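# Unlock the port blocker with its key, place it in the square

## Task

Find the socket on the upright panel that a port blocker locks. Take the key whose colour matches that blocker and use it to free the blocker. Put the blocker down inside the marked square on the table, and leave that key resting on the table as well. Do not move the other keys, and let nothing fall from the table. When done, open both hands and pull the arms far away from the panel, the blocker and the keys, with neither arm in contact with the table surface.

## Robot and tools

Robot: two arms, left_arm and right_arm, each ending in a sixteen-motor four-digit hand (three fingers and a thumb). right_arm has a right hand, left_arm its mirror image, a left hand.

Frames. Scene frame: origin at table-top height, halfway between the nominal arm bases; +z up, +x out over the table, +y toward left_arm (image left/right may differ). Actual bases: left_arm at (-0.008, +0.302, +0.039) m, right_arm at (+0.028, -0.357, +0.048) m, each almost unrotated. Each arm's reported hand pose, targets and wrist-camera pose are in that arm's own base frame; fixed cameras and the table use the scene frame. Reported positions may be off by a few centimetres, more at long reach.

Hand point axes (right hand): +z runs along straight fingers toward the tips, +y points out of the palm face, +x crosses the palm away from the thumb (on the left hand +x points toward the thumb). The palm face sits at y = -0.062 m; straight fingertips end about 0.139 m beyond the knuckles at z = -0.017 m. A rigid mast near the wrist on the palm side (x +0.05 to +0.10, z -0.16 to -0.11) can strike objects.

execute_actions(actions, cameras). actions is a list of actions; each action is a list of up to 15 rows, one per 1/30 s step; a short action repeats its final row to fill 15 steps. Every row is one flat list of 48 numbers, each in [-1, 1], covering both arms even if one is idle, in this order:
1-6: left_arm dx, dy, dz, rx, ry, rz.
7-22: left hand goals: index_mcp, index_abd, index_pip, index_dip, middle_mcp, middle_abd, middle_pip, middle_dip, ring_mcp, ring_abd, ring_pip, ring_dip, thumb_cmc, thumb_axl, thumb_mcp, thumb_ipl.
23-24: left current_limit, speed.
25-30: right_arm dx, dy, dz, rx, ry, rz.
31-46: right hand goals, same order.
47-48: right current_limit, speed.

Arm numbers are offsets, not poses: each row gives the target relative to the Hand target held when the action began (rows within one action do not accumulate; a new action or call starts from the updated Hand target, so sending the same offset again moves further). Axes are the arm's own base axes; rotation is about the Hand target position. Scale: 1.0 = 0.6 m for dx, dy, dz and 180 degrees for rx, ry, rz, which form one rotation vector. A translation longer than 1.0 is scaled back along its direction. Each step the commanded orientation is limited to 40 degrees from the measured one. The hand often stops short of the target, and the elbow sags under load; an all-zero action re-requests the target, and a remaining gap can be sent as an extra offset. Tiny moves may not start. To stop pushing into something, set the target back beyond the hand point.

Hand numbers are absolute goal angles, scaled between each hinge's stops. Toward +1 a finger bends in toward the palm. Straight values: _mcp -0.75, _abd 0.00, _pip -0.58, _dip -0.70; thumb_cmc -0.71, thumb_axl -0.68, thumb_mcp -0.23, thumb_ipl -0.17. A zero is a real goal; to keep a hand unchanged, resend its hand_goal, hand_current_limit and hand_speed. current_limit maps -1..+1 to 0..550 mA (floor 11 mA); speed sets goal travel at (speed + 1) / 2 of 8.5 rad/s. Initial values are +0.4 and -0.6; settings persist. Grip force comes from placing goals beyond the object surface. Very low limits may fail to lift a finger.

cameras: list of names (cam_high, cam_left_wrist, cam_right_wrist, all 504x504) or ["all"] or []. If omitted, images appear only when actions is empty. Unknown names void the call.

Results: per arm, end_effector_position (m) and end_effector_quat_wxyz in its base frame, Hand target (the base for the next offsets), joint positions, velocities (may read "within noise"), joint torques (include arm weight, offset and noisy; numbers 3 and 4 wrap at ±28 N m), motor temperatures. Per hand, in the motor order above: hand_goal, hand_measured, hand_current_ma (positive pushes toward -1), hand_state (moving, goal, blocked, overload), hand_current_limit, hand_speed.

zoom_image(camera, region): enlarges [x0, y0, x1, y1] pixels (origin top-left, at most 504 per side) of that camera's newest full image.
read_manual(section): only "licences"; no motion.
finished_scene(scene): ends the current scene, given its number; irreversible. Call it only when the blocker sits in the square, the key is on the table, and both hands are open and away.

Avoid: dropping or releasing moving objects, slamming into the panel or table, hard pushes, any contact or squeeze between the two hands, knocking keys or the blocker off the table. Keep finger currents below 495 mA for long (5 s there shuts the motor for 10 s). Avoid long stretched or loaded holds: at 85 °C a MOTOR HOT line appears, at 100 °C the arm goes limp for 30 to 60 s. A stopped arm ignores new hand numbers. Loose objects may get small random nudges.

Each tool is called as name([rows], argument=value, ...), one row to a line, values as JSON.

## Session

execute_actions(actions=[])

Scene clock: 0.00 s.
left_arm: end_effector_position=(+0.3195, -0.5357, +0.0629) hand_goal=(-0.754, +0.000, -0.576, -0.696, -0.754, +0.000, -0.576, -0.696, -0.754, +0.000, -0.576, -0.696, -0.714, -0.678, -0.226, -0.168) hand_measured=(-0.754, +0.000, -0.576, -0.696, -0.754, +0.000, -0.576, -0.696, -0.754, +0.000, -0.576, -0.696, -0.714, -0.678, -0.226, -0.168) hand_current_ma=(+0, +0, +0, +0, +0, +0, +0, +0, +0, +0, +0, +0, +0, +0, +0, +0) hand_state=(goal, goal, goal, goal, goal, goal, goal, goal, goal, goal, goal, goal, goal, goal, goal, goal) hand_current_limit=0.40 hand_speed=-0.60 end_effector_quat_wxyz=(-0.339, +0.870, -0.266, +0.239) | right_arm: end_effector_position=(+0.5292, -0.1494, +0.1666) hand_goal=(-0.754, +0.000, -0.576, -0.696, -0.754, +0.000, -0.576, -0.696, -0.754, +0.000, -0.576, -0.696, -0.714, -0.678, -0.226, -0.168) hand_measured=(-0.754, +0.000, -0.576, -0.696, -0.754, +0.000, -0.576, -0.696, -0.754, +0.000, -0.576, -0.696, -0.714, -0.678, -0.226, -0.168) hand_current_ma=(+0, +0, +0, +0, +0, +0, +0, +0, +0, +0, +0, +0, +0, +0, +0, +0) hand_state=(goal, goal, goal, goal, goal, goal, goal, goal, goal, goal, goal, goal, goal, goal, goal, goal) hand_current_limit=0.40 hand_speed=-0.60 end_effector_quat_wxyz=(-0.120, +0.825, +0.224, +0.505)
Joint positions: left_arm=[-1.182 2.049 1.694 -1.515 -0.815 0.853] | right_arm=[-0.377 1.357 0.795 -0.119 -0.749 1.034]
Joint velocities: within noise
Joint torques (N m): no reading
Motor temperatures (°C): left_arm=[28 33 23 25 25 26] | right_arm=[26 32 28 29 26 28]
Heat: left arm: hottest shoulder 33 °C; right arm: hottest shoulder 32 °C.
Hand target: left_arm +0.3215, -0.5413, +0.0629; -0.337, +0.871, -0.265, +0.241 | right_arm +0.5363, -0.1523, +0.1750; -0.116, +0.821, +0.226, +0.511

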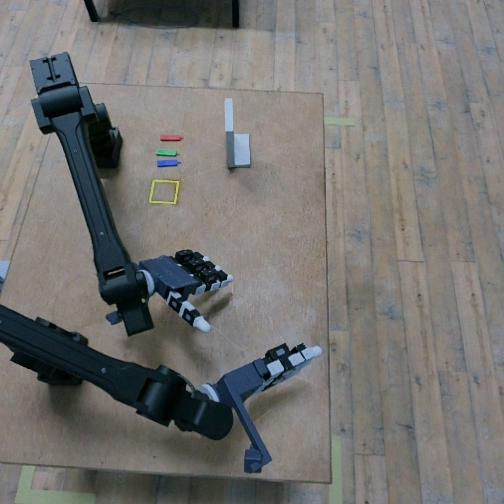

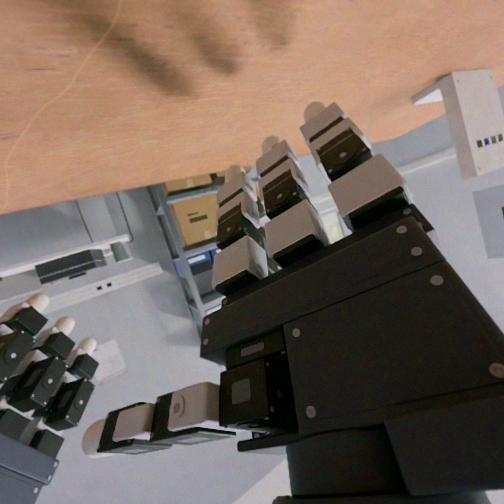

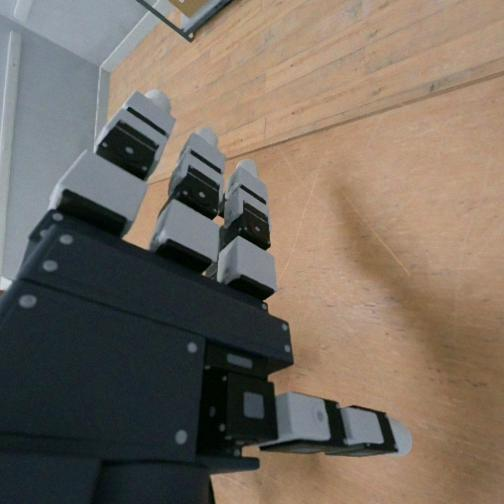

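zoom_image(camera="cam_high", region=[130, 80, 280, 230])

zoom_image(camera="cam_left_wrist", region=[404, 60, 504, 200])

zoom_image(camera="cam_high", region=[150, 125, 190, 165])

Scaled by 3.360 from the camera's 504x504 image, which has a finer 720x720 frame.

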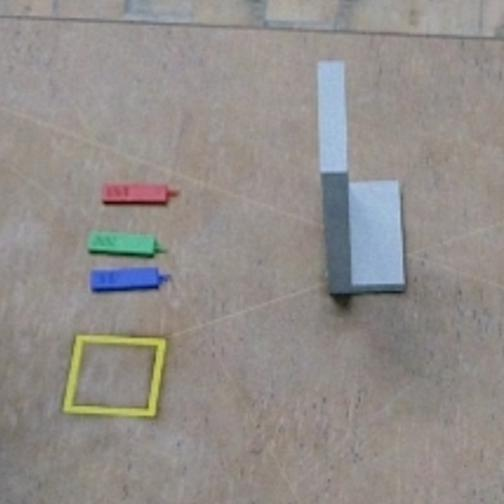

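Scaled by 3.600 from the camera's 504x504 image, which has a finer 720x720 frame.

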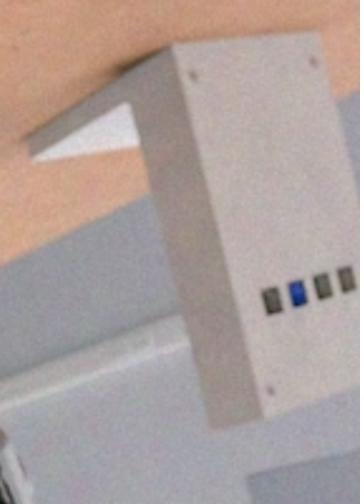

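Scaled by 12.600 from the camera's 504x504 image, which has a finer 720x720 frame.

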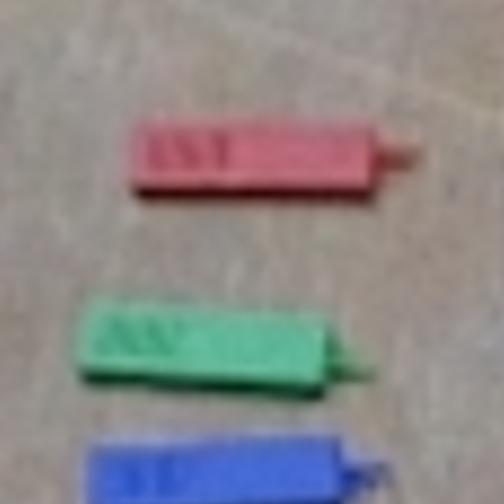

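execute_actions([
  [[-0.008,0.05,0.09,-0.054,-0.0094,0.1064,-0.754,0,-0.576,-0.696,-0.754,0,-0.576,-0.696,-0.754,0,-0.576,-0.696,-0.714,-0.678,-0.226,-0.168,0.4,-0.6,0,0,0,0,0,0,-0.754,0,-0.576,-0.696,-0.754,0,-0.576,-0.696,-0.754,0,-0.576,-0.696,-0.714,-0.678,-0.226,-0.168,0.4,-0.6]],
  [[-0.008,0.09,0.09,-0.054,-0.0094,0.1064,-0.754,0,-0.576,-0.696,-0.754,0,-0.576,-0.696,-0.754,0,-0.576,-0.696,-0.714,-0.678,-0.226,-0.168,0.4,-0.6,0,0,0,0,0,0,-0.754,0,-0.576,-0.696,-0.754,0,-0.576,-0.696,-0.754,0,-0.576,-0.696,-0.714,-0.678,-0.226,-0.168,0.4,-0.6]],
  [[-0.008,0.12,0.06,-0.054,-0.0094,0.1064,-0.754,0,-0.576,-0.696,-0.754,0,-0.576,-0.696,-0.754,0,-0.576,-0.696,-0.714,-0.678,-0.226,-0.168,0.4,-0.6,0,0,0,0,0,0,-0.754,0,-0.576,-0.696,-0.754,0,-0.576,-0.696,-0.754,0,-0.576,-0.696,-0.714,-0.678,-0.226,-0.168,0.4,-0.6]],
  [[-0.008,0.12,0.05,-0.054,-0.0094,0.1064,-0.754,0,-0.576,-0.696,-0.754,0,-0.576,-0.696,-0.754,0,-0.576,-0.696,-0.714,-0.678,-0.226,-0.168,0.4,-0.6,0,0,0,0,0,0,-0.754,0,-0.576,-0.696,-0.754,0,-0.576,-0.696,-0.754,0,-0.576,-0.696,-0.714,-0.678,-0.226,-0.168,0.4,-0.6]],
  [[-0.008,0.12,0.05,-0.054,-0.0094,0.1064,-0.754,0,-0.576,-0.696,-0.754,0,-0.576,-0.696,-0.754,0,-0.576,-0.696,-0.714,-0.678,-0.226,-0.168,0.4,-0.6,0,0,0,0,0,0,-0.754,0,-0.576,-0.696,-0.754,0,-0.576,-0.696,-0.754,0,-0.576,-0.696,-0.714,-0.678,-0.226,-0.168,0.4,-0.6]],
  [[-0.008,0.12,0.03,-0.054,-0.0094,0.1064,-0.754,0,-0.576,-0.696,-0.754,0,-0.576,-0.696,-0.754,0,-0.576,-0.696,-0.714,-0.678,-0.226,-0.168,0.4,-0.6,0,0,0,0,0,0,-0.754,0,-0.576,-0.696,-0.754,0,-0.576,-0.696,-0.754,0,-0.576,-0.696,-0.714,-0.678,-0.226,-0.168,0.4,-0.6]],
], cameras=["all"])

Scene clock: 262.63 s.
left_arm: end_effector_position=(+0.2913, -0.1720, +0.2897) hand_goal=(-0.754, +0.000, -0.576, -0.696, -0.754, +0.000, -0.576, -0.696, -0.754, +0.000, -0.576, -0.696, -0.714, -0.678, -0.226, -0.168) hand_measured=(-0.750, +0.000, -0.576, -0.696, -0.750, +0.000, -0.576, -0.696, -0.752, +0.000, -0.576, -0.696, -0.712, -0.678, -0.222, -0.168) hand_current_ma=(+4, +0, +0, +0, +4, +0, +0, +0, +3, +0, +0, +0, +1, +0, +5, +0) hand_state=(goal, goal, goal, goal, goal, goal, goal, goal, goal, goal, goal, goal, goal, goal, goal, goal) hand_current_limit=0.40 hand_speed=-0.60 end_effector_quat_wxyz=(+0.004, +0.712, +0.702, +0.004) | right_arm: end_effector_position=(+0.5292, -0.1494, +0.1666) hand_goal=(-0.754, +0.000, -0.576, -0.696, -0.754, +0.000, -0.576, -0.696, -0.754, +0.000, -0.576, -0.696, -0.714, -0.678, -0.226, -0.168) hand_measured=(-0.754, +0.000, -0.576, -0.696, -0.754, +0.000, -0.576, -0.696, -0.754, +0.000, -0.576, -0.696, -0.714, -0.678, -0.226, -0.168) hand_current_ma=(+0, +0, +0, +0, +0, +0, +0, +0, +0, +0, +0, +0, +0, +0, +0, +0) hand_state=(goal, goal, goal, goal, goal, goal, goal, goal, goal, goal, goal, goal, goal, goal, goal, goal) hand_current_limit=0.40 hand_speed=-0.60 end_effector_quat_wxyz=(-0.120, +0.825, +0.224, +0.505)
Joint positions: left_arm=[-0.757 1.073 1.179 -1.668 -0.008 -0.743] | right_arm=[-0.377 1.357 0.795 -0.119 -0.749 1.034]
Joint torques (N m): left_arm=[0.79 -2.96 9.01 0.21 -0.09 -0.14] | right_arm=[-0.91 -7.12 9.68 2.1 -0.41 -0.07]
Motor temperatures (°C): left_arm=[27 36 31 25 26 25] | right_arm=[26 32 35 27 26 26]
Heat: left arm: hottest shoulder 36 °C; right arm: hottest elbow 35 °C.
Hand target: left_arm +0.2928, -0.1693, +0.2849; -0.001, +0.706, +0.708, +0.003 | right_arm +0.5363, -0.1523, +0.1750; -0.116, +0.821, +0.226, +0.511
Off the commanded pose: left_arm 0.006 m, 1 deg | right_arm 0.011 m, 1 deg.

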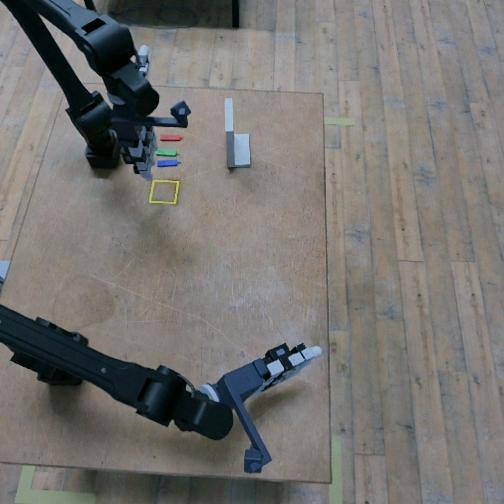

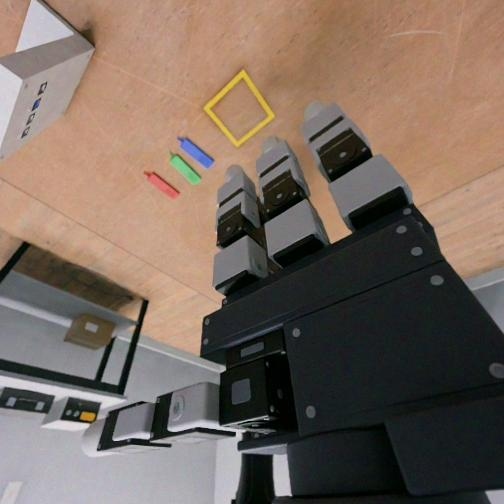

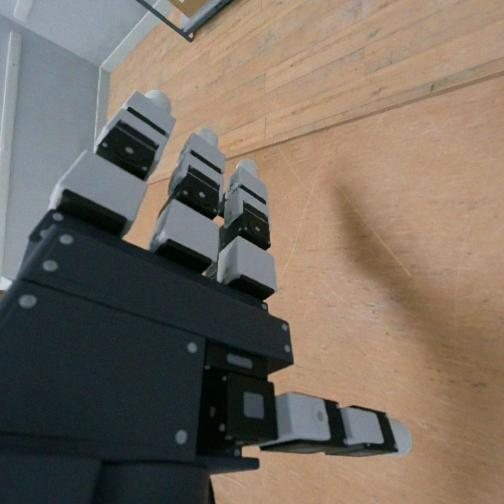

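zoom_image(camera="cam_left_wrist", region=[0, 20, 110, 170])

zoom_image(camera="cam_left_wrist", region=[130, 60, 290, 220])

Scaled by 3.360 from the camera's 504x504 image, which has a finer 720x720 frame.

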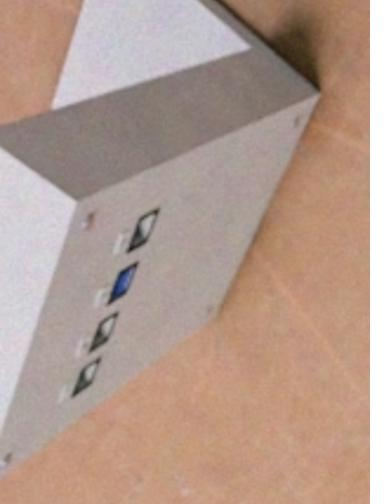

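Scaled by 3.150 from the camera's 504x504 image, which has a finer 720x720 frame.

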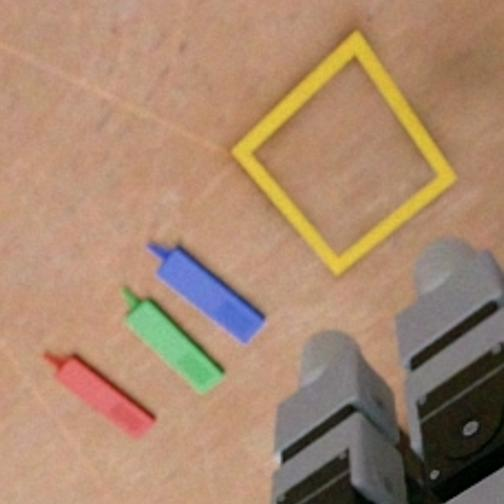

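execute_actions([
  [[0.006,0.074,-0.05,0,0,-0.083,-0.754,0,-0.576,-0.696,-0.754,0,-0.576,-0.696,-0.754,0,-0.576,-0.696,-0.714,-0.678,-0.226,-0.168,0.4,-0.6,0,0,0,0,0,0,-0.754,0,-0.576,-0.696,-0.754,0,-0.576,-0.696,-0.754,0,-0.576,-0.696,-0.714,-0.678,-0.226,-0.168,0.4,-0.6]],
  [[0.006,0.074,-0.066,0,0,-0.083,-0.754,0,-0.576,-0.696,-0.754,0,-0.576,-0.696,-0.754,0,-0.576,-0.696,-0.714,-0.678,-0.226,-0.168,0.4,-0.6,0,0,0,0,0,0,-0.754,0,-0.576,-0.696,-0.754,0,-0.576,-0.696,-0.754,0,-0.576,-0.696,-0.714,-0.678,-0.226,-0.168,0.4,-0.6]],
  [[0.006,0.074,-0.066,0,0,-0.083,-0.754,0,-0.576,-0.696,-0.754,0,-0.576,-0.696,-0.754,0,-0.576,-0.696,-0.714,-0.678,-0.226,-0.168,0.4,-0.6,0,0,0,0,0,0,-0.754,0,-0.576,-0.696,-0.754,0,-0.576,-0.696,-0.754,0,-0.576,-0.696,-0.714,-0.678,-0.226,-0.168,0.4,-0.6]],
], cameras=["cam_high", "cam_left_wrist"])

zoom_image(camera="cam_left_wrist", region=[0, 60, 200, 260])

Scene clock: 373.03 s.
left_arm: end_effector_position=(+0.2993, -0.0374, +0.1780) hand_goal=(-0.754, +0.000, -0.576, -0.696, -0.754, +0.000, -0.576, -0.696, -0.754, +0.000, -0.576, -0.696, -0.714, -0.678, -0.226, -0.168) hand_measured=(-0.752, +0.000, -0.576, -0.696, -0.752, +0.000, -0.576, -0.696, -0.752, +0.000, -0.576, -0.696, -0.712, -0.678, -0.222, -0.168) hand_current_ma=(+2, +0, +0, +0, +2, +0, +0, +0, +1, +0, +0, +0, +1, +0, +5, +0) hand_state=(goal, goal, goal, goal, goal, goal, goal, goal, goal, goal, goal, goal, goal, goal, goal, goal) hand_current_limit=0.40 hand_speed=-0.60 end_effector_quat_wxyz=(-0.004, +0.921, +0.389, +0.004) | right_arm: end_effector_position=(+0.5292, -0.1494, +0.1666) hand_goal=(-0.754, +0.000, -0.576, -0.696, -0.754, +0.000, -0.576, -0.696, -0.754, +0.000, -0.576, -0.696, -0.714, -0.678, -0.226, -0.168) hand_measured=(-0.754, +0.000, -0.576, -0.696, -0.754, +0.000, -0.576, -0.696, -0.754, +0.000, -0.576, -0.696, -0.714, -0.678, -0.226, -0.168) hand_current_ma=(+0, +0, +0, +0, +0, +0, +0, +0, +0, +0, +0, +0, +0, +0, +0, +0) hand_state=(goal, goal, goal, goal, goal, goal, goal, goal, goal, goal, goal, goal, goal, goal, goal, goal) hand_current_limit=0.40 hand_speed=-0.60 end_effector_quat_wxyz=(-0.120, +0.825, +0.224, +0.505)
Joint positions: left_arm=[0.019 0.907 0.789 -1.447 -0.011 0.791] | right_arm=[-0.377 1.357 0.795 -0.119 -0.749 1.034]
Joint torques (N m): left_arm=[0.79 -0.67 9.36 0.8 0.03 0.08] | right_arm=[-0.97 -7.06 9.69 2.11 -0.41 -0.06]
Heat: left arm: hottest shoulder 33 °C; right arm: hottest elbow 36 °C.
Hand target: left_arm +0.3036, -0.0361, +0.1757; +0.000, +0.923, +0.386, +0.003 | right_arm +0.5363, -0.1523, +0.1750; -0.116, +0.821, +0.226, +0.511
Off the commanded pose: left_arm 0.005 m, 1 deg | right_arm 0.011 m, 1 deg.
Images, in order (width x height): cam_high 504x504, cam_left_wrist 504x504.

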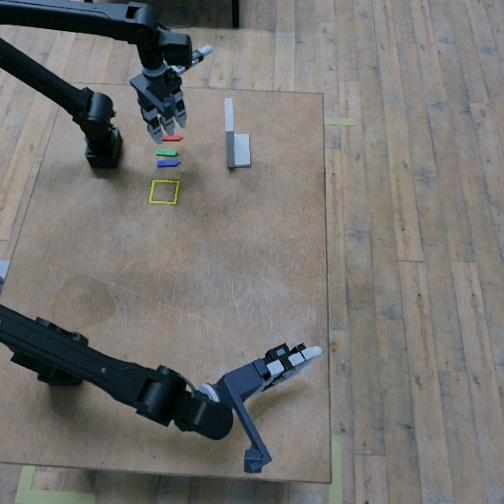

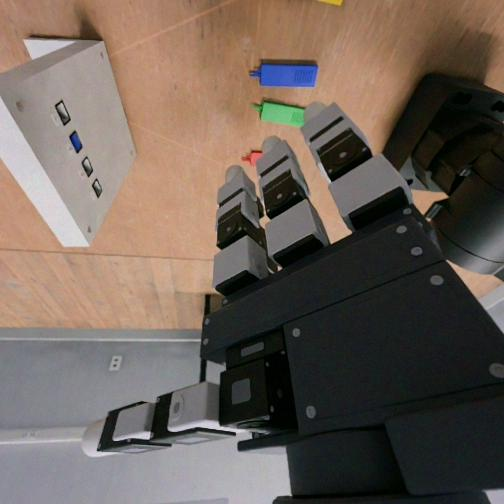

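Scaled by 2.520 from the camera's 504x504 image, which has a finer 720x720 frame.

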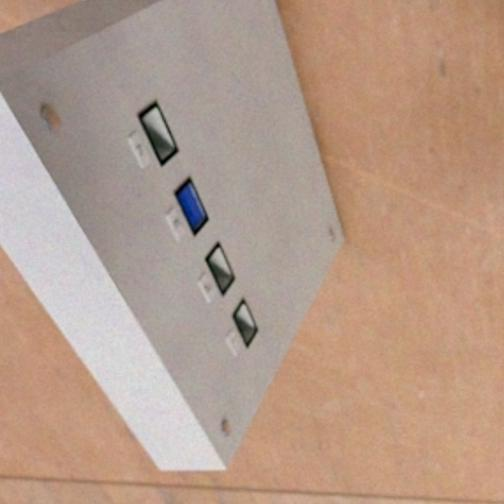

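zoom_image(camera="cam_left_wrist", region=[45, 90, 115, 160])

zoom_image(camera="cam_left_wrist", region=[235, 40, 335, 140])

Scaled by 7.200 from the camera's 504x504 image, which has a finer 720x720 frame.

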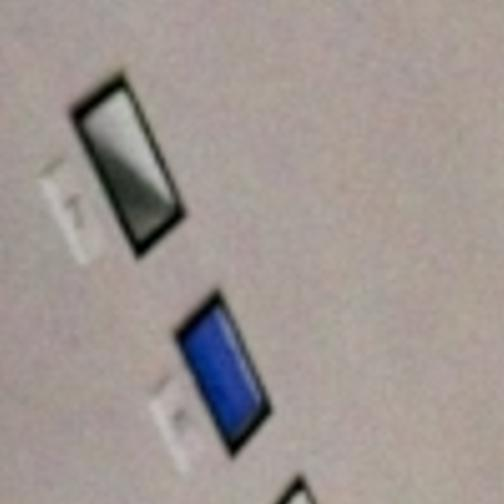

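Scaled by 5.040 from the camera's 504x504 image, which has a finer 720x720 frame.

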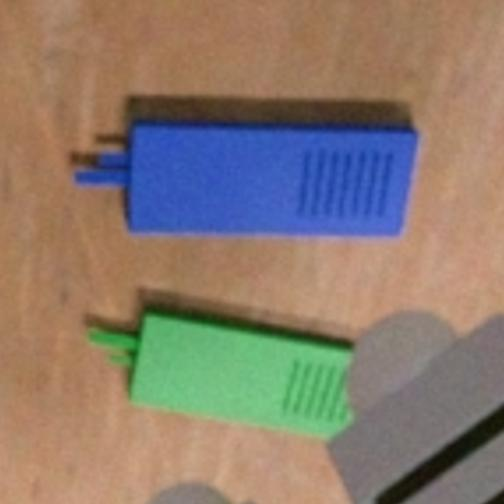

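execute_actions([
  [[0,-0.02,0,0,0,-0.037,0.48,0,0.737,0.174,0.48,0,0.737,0.174,0.48,0,0.737,0.174,-0.714,-0.678,0.787,0.48,0.4,-0.6,0,0,0,0,0,0,-0.754,0,-0.576,-0.696,-0.754,0,-0.576,-0.696,-0.754,0,-0.576,-0.696,-0.714,-0.678,-0.226,-0.168,0.4,-0.6]],
  [[0,-0.023,-0.04,0,0,-0.037,0.48,0,0.737,0.174,0.48,0,0.737,0.174,0.48,0,0.737,0.174,-0.714,-0.678,0.787,0.48,0.4,-0.6,0,0,0,0,0,0,-0.754,0,-0.576,-0.696,-0.754,0,-0.576,-0.696,-0.754,0,-0.576,-0.696,-0.714,-0.678,-0.226,-0.168,0.4,-0.6]],
  [[0,0,-0.084,0,0,-0.037,0.48,0,0.737,0.174,0.48,0,0.737,0.174,0.48,0,0.737,0.174,-0.714,-0.678,0.787,0.48,0.4,-0.6,0,0,0,0,0,0,-0.754,0,-0.576,-0.696,-0.754,0,-0.576,-0.696,-0.754,0,-0.576,-0.696,-0.714,-0.678,-0.226,-0.168,0.4,-0.6]],
  [[0,0,-0.084,0,0,0,0.48,0,0.737,0.174,0.48,0,0.737,0.174,0.48,0,0.737,0.174,-0.714,-0.678,0.787,0.48,0.4,-0.6,0,0,0,0,0,0,-0.754,0,-0.576,-0.696,-0.754,0,-0.576,-0.696,-0.754,0,-0.576,-0.696,-0.714,-0.678,-0.226,-0.168,0.4,-0.6]],
], cameras=["cam_high", "cam_left_wrist"])

zoom_image(camera="cam_left_wrist", region=[20, 230, 140, 350])

Scene clock: 429.17 s.
left_arm: end_effector_position=(+0.3019, -0.0632, +0.0546) hand_goal=(+0.480, +0.000, +0.736, +0.174, +0.480, +0.000, +0.736, +0.174, +0.480, +0.000, +0.736, +0.174, -0.714, -0.678, +0.786, +0.480) hand_measured=(+0.422, +0.000, +0.708, +0.170, +0.426, +0.000, +0.696, +0.168, +0.428, +0.000, +0.696, +0.168, -0.710, -0.656, +0.418, +0.448) hand_current_ma=(-167, +0, -56, -5, -150, +0, -93, -6, -141, +0, -94, -7, +4, +54, -385, -102) hand_state=(blocked, goal, blocked, goal, blocked, goal, blocked, goal, blocked, goal, blocked, goal, goal, blocked, blocked, blocked) hand_current_limit=0.40 hand_speed=-0.60 end_effector_quat_wxyz=(-0.001, +0.976, +0.220, +0.004) | right_arm: end_effector_position=(+0.5292, -0.1494, +0.1666) hand_goal=(-0.754, +0.000, -0.576, -0.696, -0.754, +0.000, -0.576, -0.696, -0.754, +0.000, -0.576, -0.696, -0.714, -0.678, -0.226, -0.168) hand_measured=(-0.754, +0.000, -0.576, -0.696, -0.754, +0.000, -0.576, -0.696, -0.754, +0.000, -0.576, -0.696, -0.714, -0.678, -0.226, -0.168) hand_current_ma=(+0, +0, +0, +0, +0, +0, +0, +0, +0, +0, +0, +0, +0, +0, +0, +0) hand_state=(goal, goal, goal, goal, goal, goal, goal, goal, goal, goal, goal, goal, goal, goal, goal, goal) hand_current_limit=0.40 hand_speed=-0.60 end_effector_quat_wxyz=(-0.120, +0.825, +0.224, +0.505)
Joint positions: left_arm=[0.015 1.117 0.57 -1.016 -0.003 1.143] | right_arm=[-0.377 1.357 0.795 -0.119 -0.749 1.034]
Joint torques (N m): left_arm=[0.62 -1.9 8.06 0.83 0.3 0.02] | right_arm=[-0.85 -7.06 9.7 2.13 -0.41 -0.06]
Heat: left arm: hottest shoulder 33 °C; right arm: hottest elbow 36 °C.
Hand target: left_arm +0.3035, -0.0619, +0.0508; +0.000, +0.976, +0.220, +0.003 | right_arm +0.5363, -0.1523, +0.1750; -0.116, +0.821, +0.226, +0.511
Off the commanded pose: left_arm 0.004 m, 0 deg | right_arm 0.011 m, 1 deg.
Images, in order (width x height): cam_high 504x504, cam_left_wrist 504x504.

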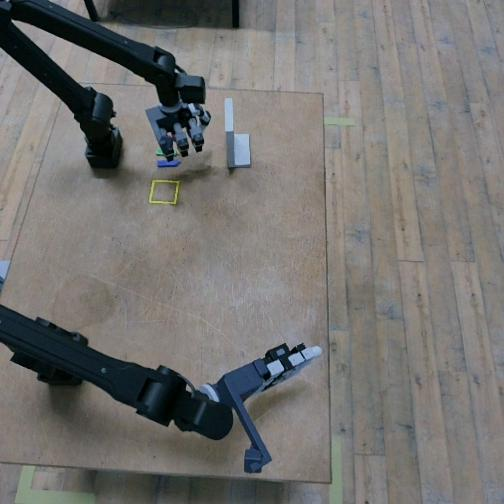

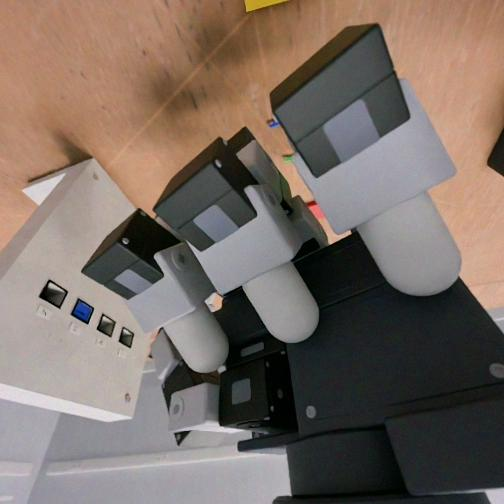

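Scaled by 4.200 from the camera's 504x504 image, which has a finer 720x720 frame.

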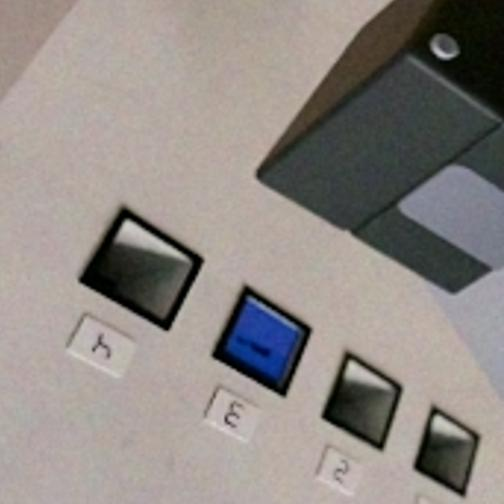

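zoom_image(camera="cam_left_wrist", region=[64, 292, 100, 328])

Scaled by 14.000 from the camera's 504x504 image, which has a finer 720x720 frame.

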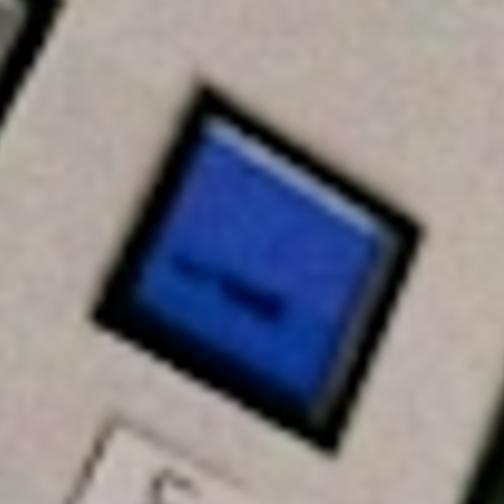

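execute_actions([
  [[0,0,0.1,0,0,0.06,0.068,0,-0.95,-0.95,0.34,0,0.66,0.03,0.34,0,0.66,0.03,-0.714,-0.678,0.35,0.35,0.4,-0.6,0,0,0,0,0,0,-0.754,0,-0.576,-0.696,-0.754,0,-0.576,-0.696,-0.754,0,-0.576,-0.696,-0.714,-0.678,-0.226,-0.168,0.4,-0.6]],
  [[-0.05,0,0.0,0,0,0.1,0.068,0,-0.95,-0.95,0.34,0,0.66,0.03,0.34,0,0.66,0.03,-0.714,-0.678,0.35,0.35,0.4,-0.6,0,0,0,0,0,0,-0.754,0,-0.576,-0.696,-0.754,0,-0.576,-0.696,-0.754,0,-0.576,-0.696,-0.714,-0.678,-0.226,-0.168,0.4,-0.6]],
  [[-0.06,-0.005,0,0,0,0.1,0.068,0,-0.95,-0.95,0.34,0,0.66,0.03,0.34,0,0.66,0.03,-0.714,-0.678,0.35,0.35,0.4,-0.6,0,0,0,0,0,0,-0.754,0,-0.576,-0.696,-0.754,0,-0.576,-0.696,-0.754,0,-0.576,-0.696,-0.714,-0.678,-0.226,-0.168,0.4,-0.6]],
  [[-0.048,-0.005,0,0,0,0.1,0.068,0,-0.95,-0.95,0.34,0,0.66,0.03,0.34,0,0.66,0.03,-0.714,-0.678,0.35,0.35,0.4,-0.6,0,0,0,0,0,0,-0.754,0,-0.576,-0.696,-0.754,0,-0.576,-0.696,-0.754,0,-0.576,-0.696,-0.714,-0.678,-0.226,-0.168,0.4,-0.6]],
], cameras=["cam_high", "cam_left_wrist"])

Scene clock: 515.07 s.
left_arm: end_effector_position=(+0.2097, -0.0676, +0.1136) hand_goal=(+0.068, +0.000, -0.950, -0.950, +0.340, +0.000, +0.660, +0.030, +0.340, +0.000, +0.660, +0.030, -0.714, -0.678, +0.350, +0.350) hand_measured=(+0.060, +0.000, -0.948, -0.948, +0.332, +0.000, +0.662, +0.034, +0.334, +0.000, +0.660, +0.034, -0.712, -0.676, +0.354, +0.352) hand_current_ma=(-12, +0, +1, +2, -10, +0, +1, +3, -8, +0, +0, +3, +1, +2, +6, +2) hand_state=(goal, goal, goal, goal, goal, goal, goal, goal, goal, goal, goal, goal, goal, goal, goal, goal) hand_current_limit=0.40 hand_speed=-0.60 end_effector_quat_wxyz=(+0.006, +0.709, +0.705, -0.001) | right_arm: end_effector_position=(+0.5292, -0.1494, +0.1666) hand_goal=(-0.754, +0.000, -0.576, -0.696, -0.754, +0.000, -0.576, -0.696, -0.754, +0.000, -0.576, -0.696, -0.714, -0.678, -0.226, -0.168) hand_measured=(-0.754, +0.000, -0.576, -0.696, -0.754, +0.000, -0.576, -0.696, -0.754, +0.000, -0.576, -0.696, -0.714, -0.678, -0.226, -0.168) hand_current_ma=(+0, +0, +0, +0, +0, +0, +0, +0, +0, +0, +0, +0, +0, +0, +0, +0) hand_state=(goal, goal, goal, goal, goal, goal, goal, goal, goal, goal, goal, goal, goal, goal, goal, goal) hand_current_limit=0.40 hand_speed=-0.60 end_effector_quat_wxyz=(-0.120, +0.825, +0.224, +0.505)
Joint positions: left_arm=[-0.617 0.694 0.525 -1.39 0.004 -0.611] | right_arm=[-0.377 1.357 0.795 -0.119 -0.749 1.034]
Joint torques (N m): left_arm=[-0.79 1.55 9.24 0.35 -0.38 -0.13] | right_arm=[-0.91 -7 9.69 2.1 -0.41 -0.06]
Heat: left arm: hottest shoulder 32 °C; right arm: hottest elbow 36 °C.
Hand target: left_arm +0.2087, -0.0679, +0.1109; -0.001, +0.706, +0.708, +0.003 | right_arm +0.5363, -0.1523, +0.1750; -0.116, +0.821, +0.226, +0.511
Off the commanded pose: left_arm 0.003 m, 1 deg | right_arm 0.011 m, 1 deg.
Images, in order (width x height): cam_high 504x504, cam_left_wrist 504x504.

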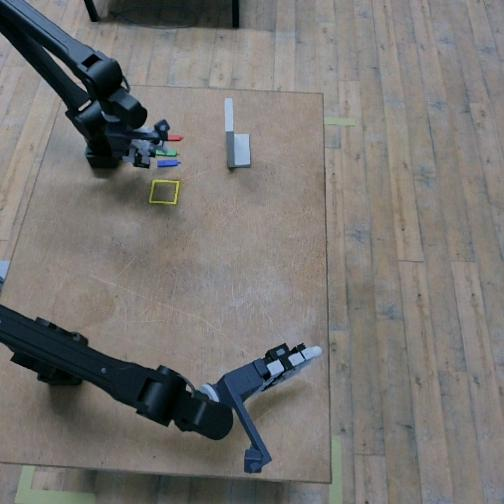

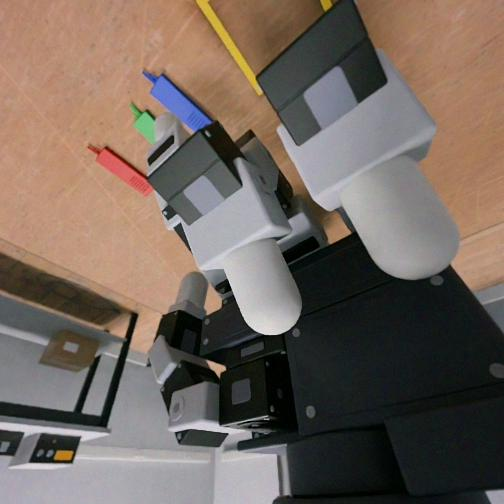

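zoom_image(camera="cam_left_wrist", region=[80, 50, 240, 210])

Scaled by 3.150 from the camera's 504x504 image, which has a finer 720x720 frame.

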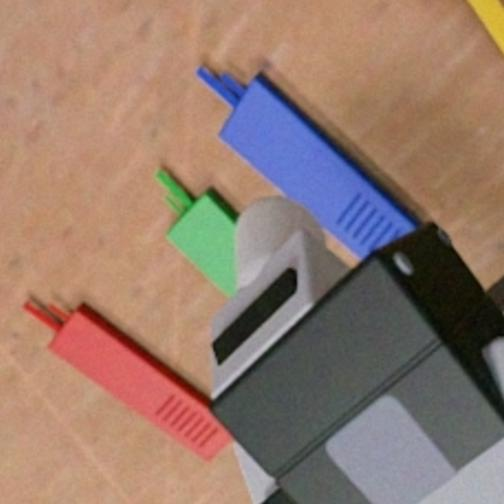

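execute_actions([
  [[-0.006,0.008,-0.067,0,0,0,0.068,0,-0.95,-0.95,0.34,0,0.66,0.03,0.34,0,0.66,0.03,-0.714,-0.678,0.35,0.35,-0.5,-0.6,0,0,0,0,0,0,-0.754,0,-0.576,-0.696,-0.754,0,-0.576,-0.696,-0.754,0,-0.576,-0.696,-0.714,-0.678,-0.226,-0.168,0.4,-0.6]],
], cameras=["cam_left_wrist"])

zoom_image(camera="cam_left_wrist", region=[80, 20, 240, 180])

Scene clock: 538.63 s.
left_arm: end_effector_position=(+0.2045, -0.0622, +0.0738) hand_goal=(+0.068, +0.000, -0.950, -0.950, +0.340, +0.000, +0.660, +0.030, +0.340, +0.000, +0.660, +0.030, -0.714, -0.678, +0.350, +0.350) hand_measured=(+0.060, +0.000, -0.948, -0.948, +0.332, +0.000, +0.662, +0.034, +0.334, +0.000, +0.660, +0.034, -0.712, -0.676, +0.354, +0.352) hand_current_ma=(-12, +0, +1, +2, -10, +0, +1, +3, -8, +0, +0, +3, +1, +2, +6, +2) hand_state=(goal, goal, goal, goal, goal, goal, goal, goal, goal, goal, goal, goal, goal, goal, goal, goal) hand_current_limit=-0.50 hand_speed=-0.60 end_effector_quat_wxyz=(-0.001, +0.707, +0.708, +0.002) | right_arm: end_effector_position=(+0.5292, -0.1494, +0.1666) hand_goal=(-0.754, +0.000, -0.576, -0.696, -0.754, +0.000, -0.576, -0.696, -0.754, +0.000, -0.576, -0.696, -0.714, -0.678, -0.226, -0.168) hand_measured=(-0.754, +0.000, -0.576, -0.696, -0.754, +0.000, -0.576, -0.696, -0.754, +0.000, -0.576, -0.696, -0.714, -0.678, -0.226, -0.168) hand_current_ma=(+0, +0, +0, +0, +0, +0, +0, +0, +0, +0, +0, +0, +0, +0, +0, +0) hand_state=(goal, goal, goal, goal, goal, goal, goal, goal, goal, goal, goal, goal, goal, goal, goal, goal) hand_current_limit=0.40 hand_speed=-0.60 end_effector_quat_wxyz=(-0.120, +0.825, +0.224, +0.505)
Joint positions: left_arm=[-0.62 0.717 0.427 -1.281 -0.003 -0.621] | right_arm=[-0.377 1.357 0.795 -0.119 -0.749 1.034]
Joint torques (N m): left_arm=[-0.44 2.02 8.75 0.83 -0.39 -0.11] | right_arm=[-0.85 -7.06 9.68 2.1 -0.42 -0.06]
Heat: left arm: hottest shoulder 32 °C; right arm: hottest elbow 36 °C.
Hand target: left_arm +0.2051, -0.0630, +0.0707; -0.001, +0.706, +0.708, +0.003 | right_arm +0.5363, -0.1523, +0.1750; -0.116, +0.821, +0.226, +0.511
Off the commanded pose: left_arm 0.003 m, 0 deg | right_arm 0.011 m, 1 deg.
Images, in order (width x height): cam_left_wrist 504x504.

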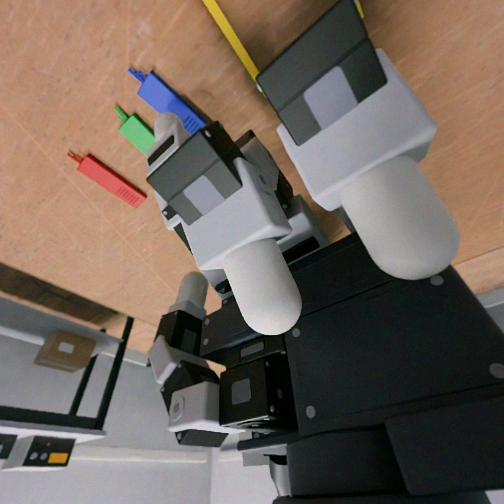

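Scaled by 3.150 from the camera's 504x504 image, which has a finer 720x720 frame.

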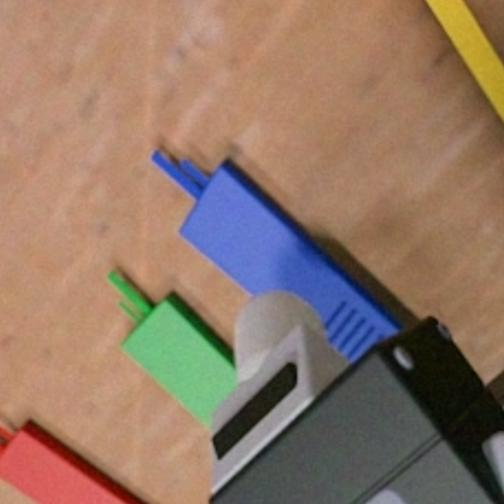

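execute_actions([
  [[0.005,-0.004,-0.022,0,0,0,0.068,0,-0.95,-0.95,0.34,0,0.66,0.03,0.34,0,0.66,0.03,-0.714,-0.678,0.35,0.35,-0.5,-0.6,0,0,0,0,0,0,-0.754,0,-0.576,-0.696,-0.754,0,-0.576,-0.696,-0.754,0,-0.576,-0.696,-0.714,-0.678,-0.226,-0.168,0.4,-0.6]],
], cameras=["cam_left_wrist"])

zoom_image(camera="cam_left_wrist", region=[80, 20, 240, 180])

Scene clock: 555.37 s.
left_arm: end_effector_position=(+0.2090, -0.0654, +0.0622) hand_goal=(+0.068, +0.000, -0.950, -0.950, +0.340, +0.000, +0.660, +0.030, +0.340, +0.000, +0.660, +0.030, -0.714, -0.678, +0.350, +0.350) hand_measured=(+0.060, +0.000, -0.948, -0.948, +0.332, +0.000, +0.662, +0.034, +0.334, +0.000, +0.660, +0.034, -0.712, -0.676, +0.354, +0.352) hand_current_ma=(-12, +0, +1, +2, -10, +0, +1, +3, -8, +0, +0, +3, +1, +2, +6, +2) hand_state=(goal, goal, goal, goal, goal, goal, goal, goal, goal, goal, goal, goal, goal, goal, goal, goal) hand_current_limit=-0.50 hand_speed=-0.60 end_effector_quat_wxyz=(+0.001, +0.706, +0.708, +0.002) | right_arm: end_effector_position=(+0.5292, -0.1494, +0.1666) hand_goal=(-0.754, +0.000, -0.576, -0.696, -0.754, +0.000, -0.576, -0.696, -0.754, +0.000, -0.576, -0.696, -0.714, -0.678, -0.226, -0.168) hand_measured=(-0.754, +0.000, -0.576, -0.696, -0.754, +0.000, -0.576, -0.696, -0.754, +0.000, -0.576, -0.696, -0.714, -0.678, -0.226, -0.168) hand_current_ma=(+0, +0, +0, +0, +0, +0, +0, +0, +0, +0, +0, +0, +0, +0, +0, +0) hand_state=(goal, goal, goal, goal, goal, goal, goal, goal, goal, goal, goal, goal, goal, goal, goal, goal) hand_current_limit=0.40 hand_speed=-0.60 end_effector_quat_wxyz=(-0.120, +0.825, +0.224, +0.505)
Joint positions: left_arm=[-0.62 0.755 0.407 -1.22 -0.003 -0.622] | right_arm=[-0.377 1.357 0.795 -0.119 -0.749 1.034]
Joint torques (N m): left_arm=[-0.56 1.32 8.28 0.87 -0.39 -0.12] | right_arm=[-0.85 -7.18 9.69 2.13 -0.41 -0.06]
Heat: left arm: hottest shoulder 32 °C; right arm: hottest elbow 36 °C.
Hand target: left_arm +0.2081, -0.0654, +0.0574; -0.001, +0.706, +0.708, +0.003 | right_arm +0.5363, -0.1523, +0.1750; -0.116, +0.821, +0.226, +0.511
Off the commanded pose: left_arm 0.005 m, 0 deg | right_arm 0.011 m, 1 deg.
Images, in order (width x height): cam_left_wrist 504x504.

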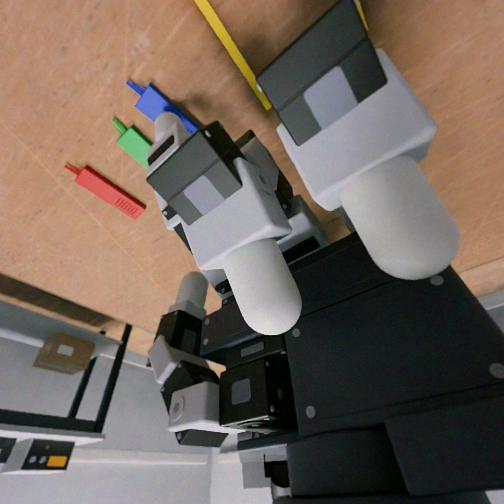

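Scaled by 3.150 from the camera's 504x504 image, which has a finer 720x720 frame.

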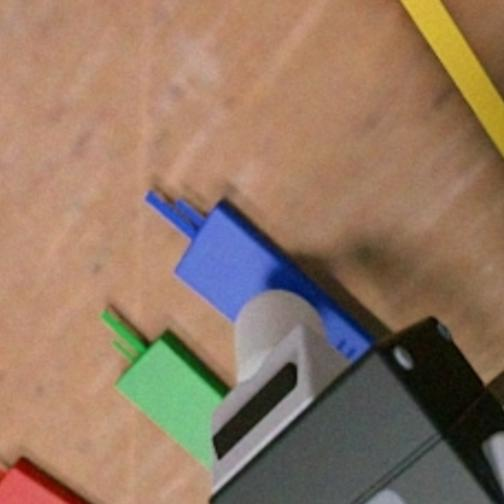

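execute_actions([
  [[0,0,-0.013,0,0,0,0.068,0,-0.95,-0.95,0.34,0,0.66,0.03,0.34,0,0.66,0.03,-0.714,-0.678,0.35,0.35,-0.5,-0.6,0,0,0,0,0,0,-0.754,0,-0.576,-0.696,-0.754,0,-0.576,-0.696,-0.754,0,-0.576,-0.696,-0.714,-0.678,-0.226,-0.168,0.4,-0.6]],
], cameras=["cam_left_wrist"])

zoom_image(camera="cam_left_wrist", region=[80, 20, 240, 180])

Scene clock: 565.97 s.
left_arm: end_effector_position=(+0.2102, -0.0659, +0.0561) hand_goal=(+0.068, +0.000, -0.950, -0.950, +0.340, +0.000, +0.660, +0.030, +0.340, +0.000, +0.660, +0.030, -0.714, -0.678, +0.350, +0.350) hand_measured=(+0.068, +0.000, -0.948, -0.948, +0.332, +0.000, +0.662, +0.034, +0.334, +0.000, +0.660, +0.034, -0.712, -0.676, +0.354, +0.352) hand_current_ma=(+0, +0, +1, +2, -10, +0, +1, +3, -8, +0, +0, +3, +1, +2, +6, +2) hand_state=(goal, goal, goal, goal, goal, goal, goal, goal, goal, goal, goal, goal, goal, goal, goal, goal) hand_current_limit=-0.50 hand_speed=-0.60 end_effector_quat_wxyz=(+0.003, +0.706, +0.708, +0.003) | right_arm: end_effector_position=(+0.5292, -0.1494, +0.1666) hand_goal=(-0.754, +0.000, -0.576, -0.696, -0.754, +0.000, -0.576, -0.696, -0.754, +0.000, -0.576, -0.696, -0.714, -0.678, -0.226, -0.168) hand_measured=(-0.754, +0.000, -0.576, -0.696, -0.754, +0.000, -0.576, -0.696, -0.754, +0.000, -0.576, -0.696, -0.714, -0.678, -0.226, -0.168) hand_current_ma=(+0, +0, +0, +0, +0, +0, +0, +0, +0, +0, +0, +0, +0, +0, +0, +0) hand_state=(goal, goal, goal, goal, goal, goal, goal, goal, goal, goal, goal, goal, goal, goal, goal, goal) hand_current_limit=0.40 hand_speed=-0.60 end_effector_quat_wxyz=(-0.120, +0.825, +0.224, +0.505)
Joint positions: left_arm=[-0.62 0.767 0.394 -1.191 -0.005 -0.622] | right_arm=[-0.377 1.357 0.795 -0.119 -0.749 1.034]
Joint torques (N m): left_arm=[-0.62 1.32 7.98 0.95 -0.33 -0.11] | right_arm=[-0.85 -7 9.69 2.1 -0.41 -0.06]
Heat: left arm: hottest shoulder 32 °C; right arm: hottest elbow 36 °C.
Hand target: left_arm +0.2082, -0.0655, +0.0497; -0.001, +0.706, +0.708, +0.003 | right_arm +0.5363, -0.1523, +0.1750; -0.116, +0.821, +0.226, +0.511
Off the commanded pose: left_arm 0.007 m, 0 deg | right_arm 0.011 m, 1 deg.
Images, in order (width x height): cam_left_wrist 504x504.

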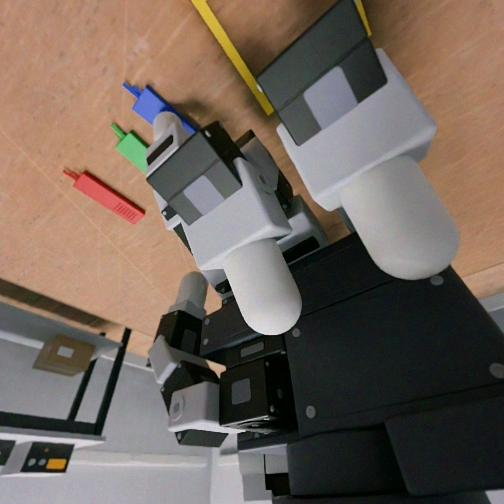

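Scaled by 3.150 from the camera's 504x504 image, which has a finer 720x720 frame.

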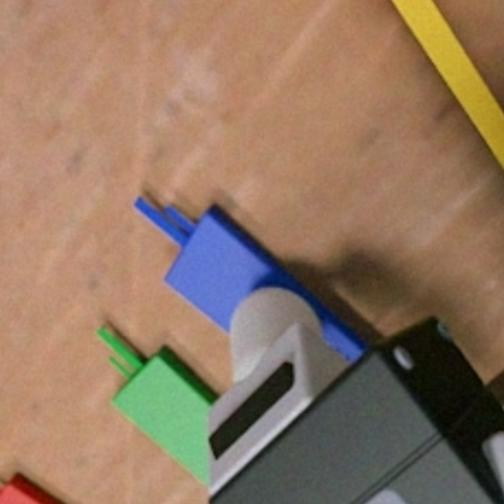

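execute_actions([
  [[0,0,-0.008,0,0,0,0.068,0,-0.95,-0.95,0.34,0,0.66,0.03,0.34,0,0.66,0.03,-0.714,-0.678,0.35,0.35,-0.5,-0.6,0,0,0,0,0,0,-0.754,0,-0.576,-0.696,-0.754,0,-0.576,-0.696,-0.754,0,-0.576,-0.696,-0.714,-0.678,-0.226,-0.168,0.4,-0.6]],
  [[0.01,-0.025,0,0,0,0,0.068,0,-0.95,-0.95,0.34,0,0.66,0.03,0.34,0,0.66,0.03,-0.714,-0.678,0.35,0.35,-0.5,-0.6,0,0,0,0,0,0,-0.754,0,-0.576,-0.696,-0.754,0,-0.576,-0.696,-0.754,0,-0.576,-0.696,-0.714,-0.678,-0.226,-0.168,0.4,-0.6]],
], cameras=["cam_left_wrist"])

zoom_image(camera="cam_left_wrist", region=[80, 20, 240, 180])

Scene clock: 579.60 s.
left_arm: end_effector_position=(+0.2113, -0.0741, +0.0451) hand_goal=(+0.068, +0.000, -0.950, -0.950, +0.340, +0.000, +0.660, +0.030, +0.340, +0.000, +0.660, +0.030, -0.714, -0.678, +0.350, +0.350) hand_measured=(+0.142, -0.008, -0.934, -0.948, +0.332, +0.000, +0.662, +0.034, +0.334, +0.000, +0.660, +0.034, -0.712, -0.676, +0.354, +0.352) hand_current_ma=(+137, -9, +26, +3, -10, +0, +1, +3, -8, +0, +0, +3, +1, +2, +6, +2) hand_state=(blocked, goal, goal, goal, goal, goal, goal, goal, goal, goal, goal, goal, goal, goal, goal, goal) hand_current_limit=-0.50 hand_speed=-0.60 end_effector_quat_wxyz=(-0.005, +0.704, +0.710, +0.006) | right_arm: end_effector_position=(+0.5292, -0.1494, +0.1666) hand_goal=(-0.754, +0.000, -0.576, -0.696, -0.754, +0.000, -0.576, -0.696, -0.754, +0.000, -0.576, -0.696, -0.714, -0.678, -0.226, -0.168) hand_measured=(-0.754, +0.000, -0.576, -0.696, -0.754, +0.000, -0.576, -0.696, -0.754, +0.000, -0.576, -0.696, -0.714, -0.678, -0.226, -0.168) hand_current_ma=(+0, +0, +0, +0, +0, +0, +0, +0, +0, +0, +0, +0, +0, +0, +0, +0) hand_state=(goal, goal, goal, goal, goal, goal, goal, goal, goal, goal, goal, goal, goal, goal, goal, goal) hand_current_limit=0.40 hand_speed=-0.60 end_effector_quat_wxyz=(-0.120, +0.825, +0.224, +0.505)
Joint positions: left_arm=[-0.669 0.832 0.388 -1.135 -0.014 -0.678] | right_arm=[-0.377 1.357 0.795 -0.119 -0.749 1.034]
Joint torques (N m): left_arm=[-0.56 1.32 9.17 0.94 0.01 -0.05] | right_arm=[-0.85 -7.06 9.7 2.09 -0.42 -0.06]
Heat: left arm: hottest shoulder 32 °C; right arm: hottest elbow 36 °C.
Hand target: left_arm +0.2141, -0.0804, +0.0448; -0.001, +0.706, +0.708, +0.003 | right_arm +0.5363, -0.1523, +0.1750; -0.116, +0.821, +0.226, +0.511
Off the commanded pose: left_arm 0.007 m, 1 deg | right_arm 0.011 m, 1 deg.
Images, in order (width x height): cam_left_wrist 504x504.

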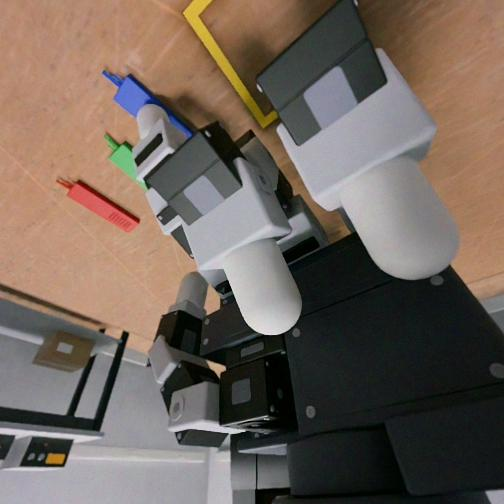

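Scaled by 3.150 from the camera's 504x504 image, which has a finer 720x720 frame.

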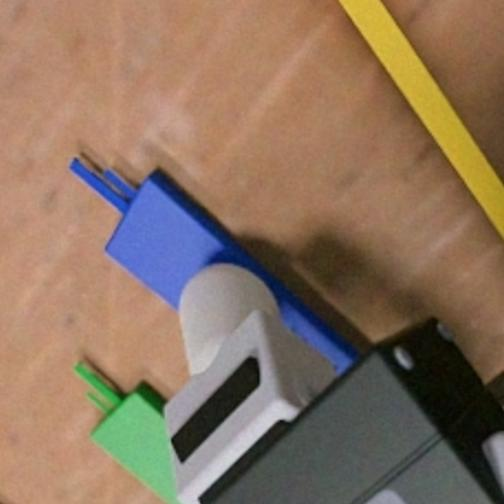

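execute_actions([
  [[0.02,-0.025,0,0,0,0,0.068,0,-0.95,-0.95,0.34,0,0.66,0.03,0.34,0,0.66,0.03,-0.714,-0.678,0.35,0.35,-0.5,-0.6,0,0,0,0,0,0,-0.754,0,-0.576,-0.696,-0.754,0,-0.576,-0.696,-0.754,0,-0.576,-0.696,-0.714,-0.678,-0.226,-0.168,0.4,-0.6]],
  [[0.025,-0.025,0,0,0,0,0.068,0,-0.95,-0.95,0.34,0,0.66,0.03,0.34,0,0.66,0.03,-0.714,-0.678,0.35,0.35,-0.5,-0.6,0,0,0,0,0,0,-0.754,0,-0.576,-0.696,-0.754,0,-0.576,-0.696,-0.754,0,-0.576,-0.696,-0.714,-0.678,-0.226,-0.168,0.4,-0.6]],
  [[0.025,-0.02,0,0,0,0,0.068,0,-0.95,-0.95,0.34,0,0.66,0.03,0.34,0,0.66,0.03,-0.714,-0.678,0.35,0.35,-0.5,-0.6,0,0,0,0,0,0,-0.754,0,-0.576,-0.696,-0.754,0,-0.576,-0.696,-0.754,0,-0.576,-0.696,-0.714,-0.678,-0.226,-0.168,0.4,-0.6]],
], cameras=["cam_left_wrist"])

zoom_image(camera="cam_left_wrist", region=[60, 20, 220, 180])

Scene clock: 597.60 s.
left_arm: end_effector_position=(+0.2430, -0.1078, +0.0372) hand_goal=(+0.068, +0.000, -0.950, -0.950, +0.340, +0.000, +0.660, +0.030, +0.340, +0.000, +0.660, +0.030, -0.714, -0.678, +0.350, +0.350) hand_measured=(+0.208, -0.008, -0.932, -0.946, +0.332, +0.000, +0.662, +0.034, +0.334, +0.000, +0.660, +0.034, -0.712, -0.676, +0.354, +0.352) hand_current_ma=(+137, -10, +31, +5, -10, +0, +1, +3, -8, +0, +0, +3, +1, +2, +6, +2) hand_state=(blocked, goal, goal, goal, goal, goal, goal, goal, goal, goal, goal, goal, goal, goal, goal, goal) hand_current_limit=-0.50 hand_speed=-0.60 end_effector_quat_wxyz=(-0.018, +0.703, +0.711, +0.006) | right_arm: end_effector_position=(+0.5292, -0.1494, +0.1666) hand_goal=(-0.754, +0.000, -0.576, -0.696, -0.754, +0.000, -0.576, -0.696, -0.754, +0.000, -0.576, -0.696, -0.714, -0.678, -0.226, -0.168) hand_measured=(-0.754, +0.000, -0.576, -0.696, -0.754, +0.000, -0.576, -0.696, -0.754, +0.000, -0.576, -0.696, -0.714, -0.678, -0.226, -0.168) hand_current_ma=(+0, +0, +0, +0, +0, +0, +0, +0, +0, +0, +0, +0, +0, +0, +0, +0) hand_state=(goal, goal, goal, goal, goal, goal, goal, goal, goal, goal, goal, goal, goal, goal, goal, goal) hand_current_limit=0.40 hand_speed=-0.60 end_effector_quat_wxyz=(-0.120, +0.825, +0.224, +0.505)
Joint positions: left_arm=[-0.702 1.054 0.478 -1.029 -0.014 -0.713] | right_arm=[-0.377 1.357 0.795 -0.119 -0.749 1.034]
Joint torques (N m): left_arm=[-0.38 -0.5 10.56 0.91 0 -0.03] | right_arm=[-0.91 -7.18 9.68 2.11 -0.41 -0.07]
Heat: left arm: hottest shoulder 32 °C; right arm: hottest elbow 36 °C.
Hand target: left_arm +0.2563, -0.1225, +0.0450; -0.001, +0.706, +0.708, +0.003 | right_arm +0.5363, -0.1523, +0.1750; -0.116, +0.821, +0.226, +0.511
Off the commanded pose: left_arm 0.021 m, 2 deg | right_arm 0.011 m, 1 deg.
Images, in order (width x height): cam_left_wrist 504x504.

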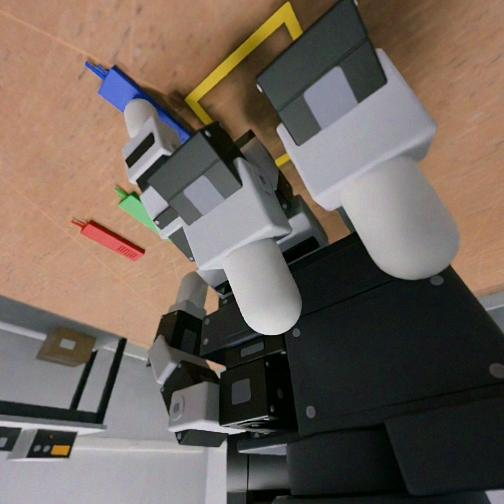

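Scaled by 3.150 from the camera's 504x504 image, which has a finer 720x720 frame.

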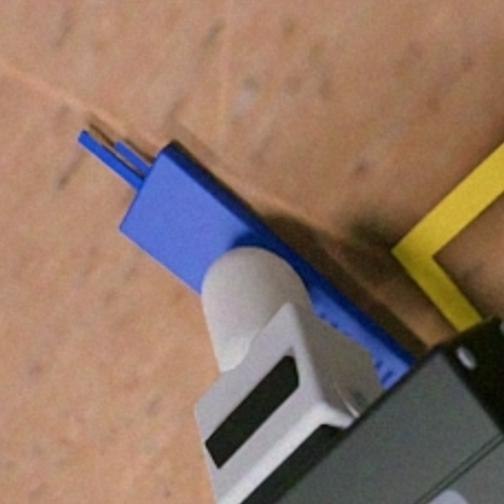

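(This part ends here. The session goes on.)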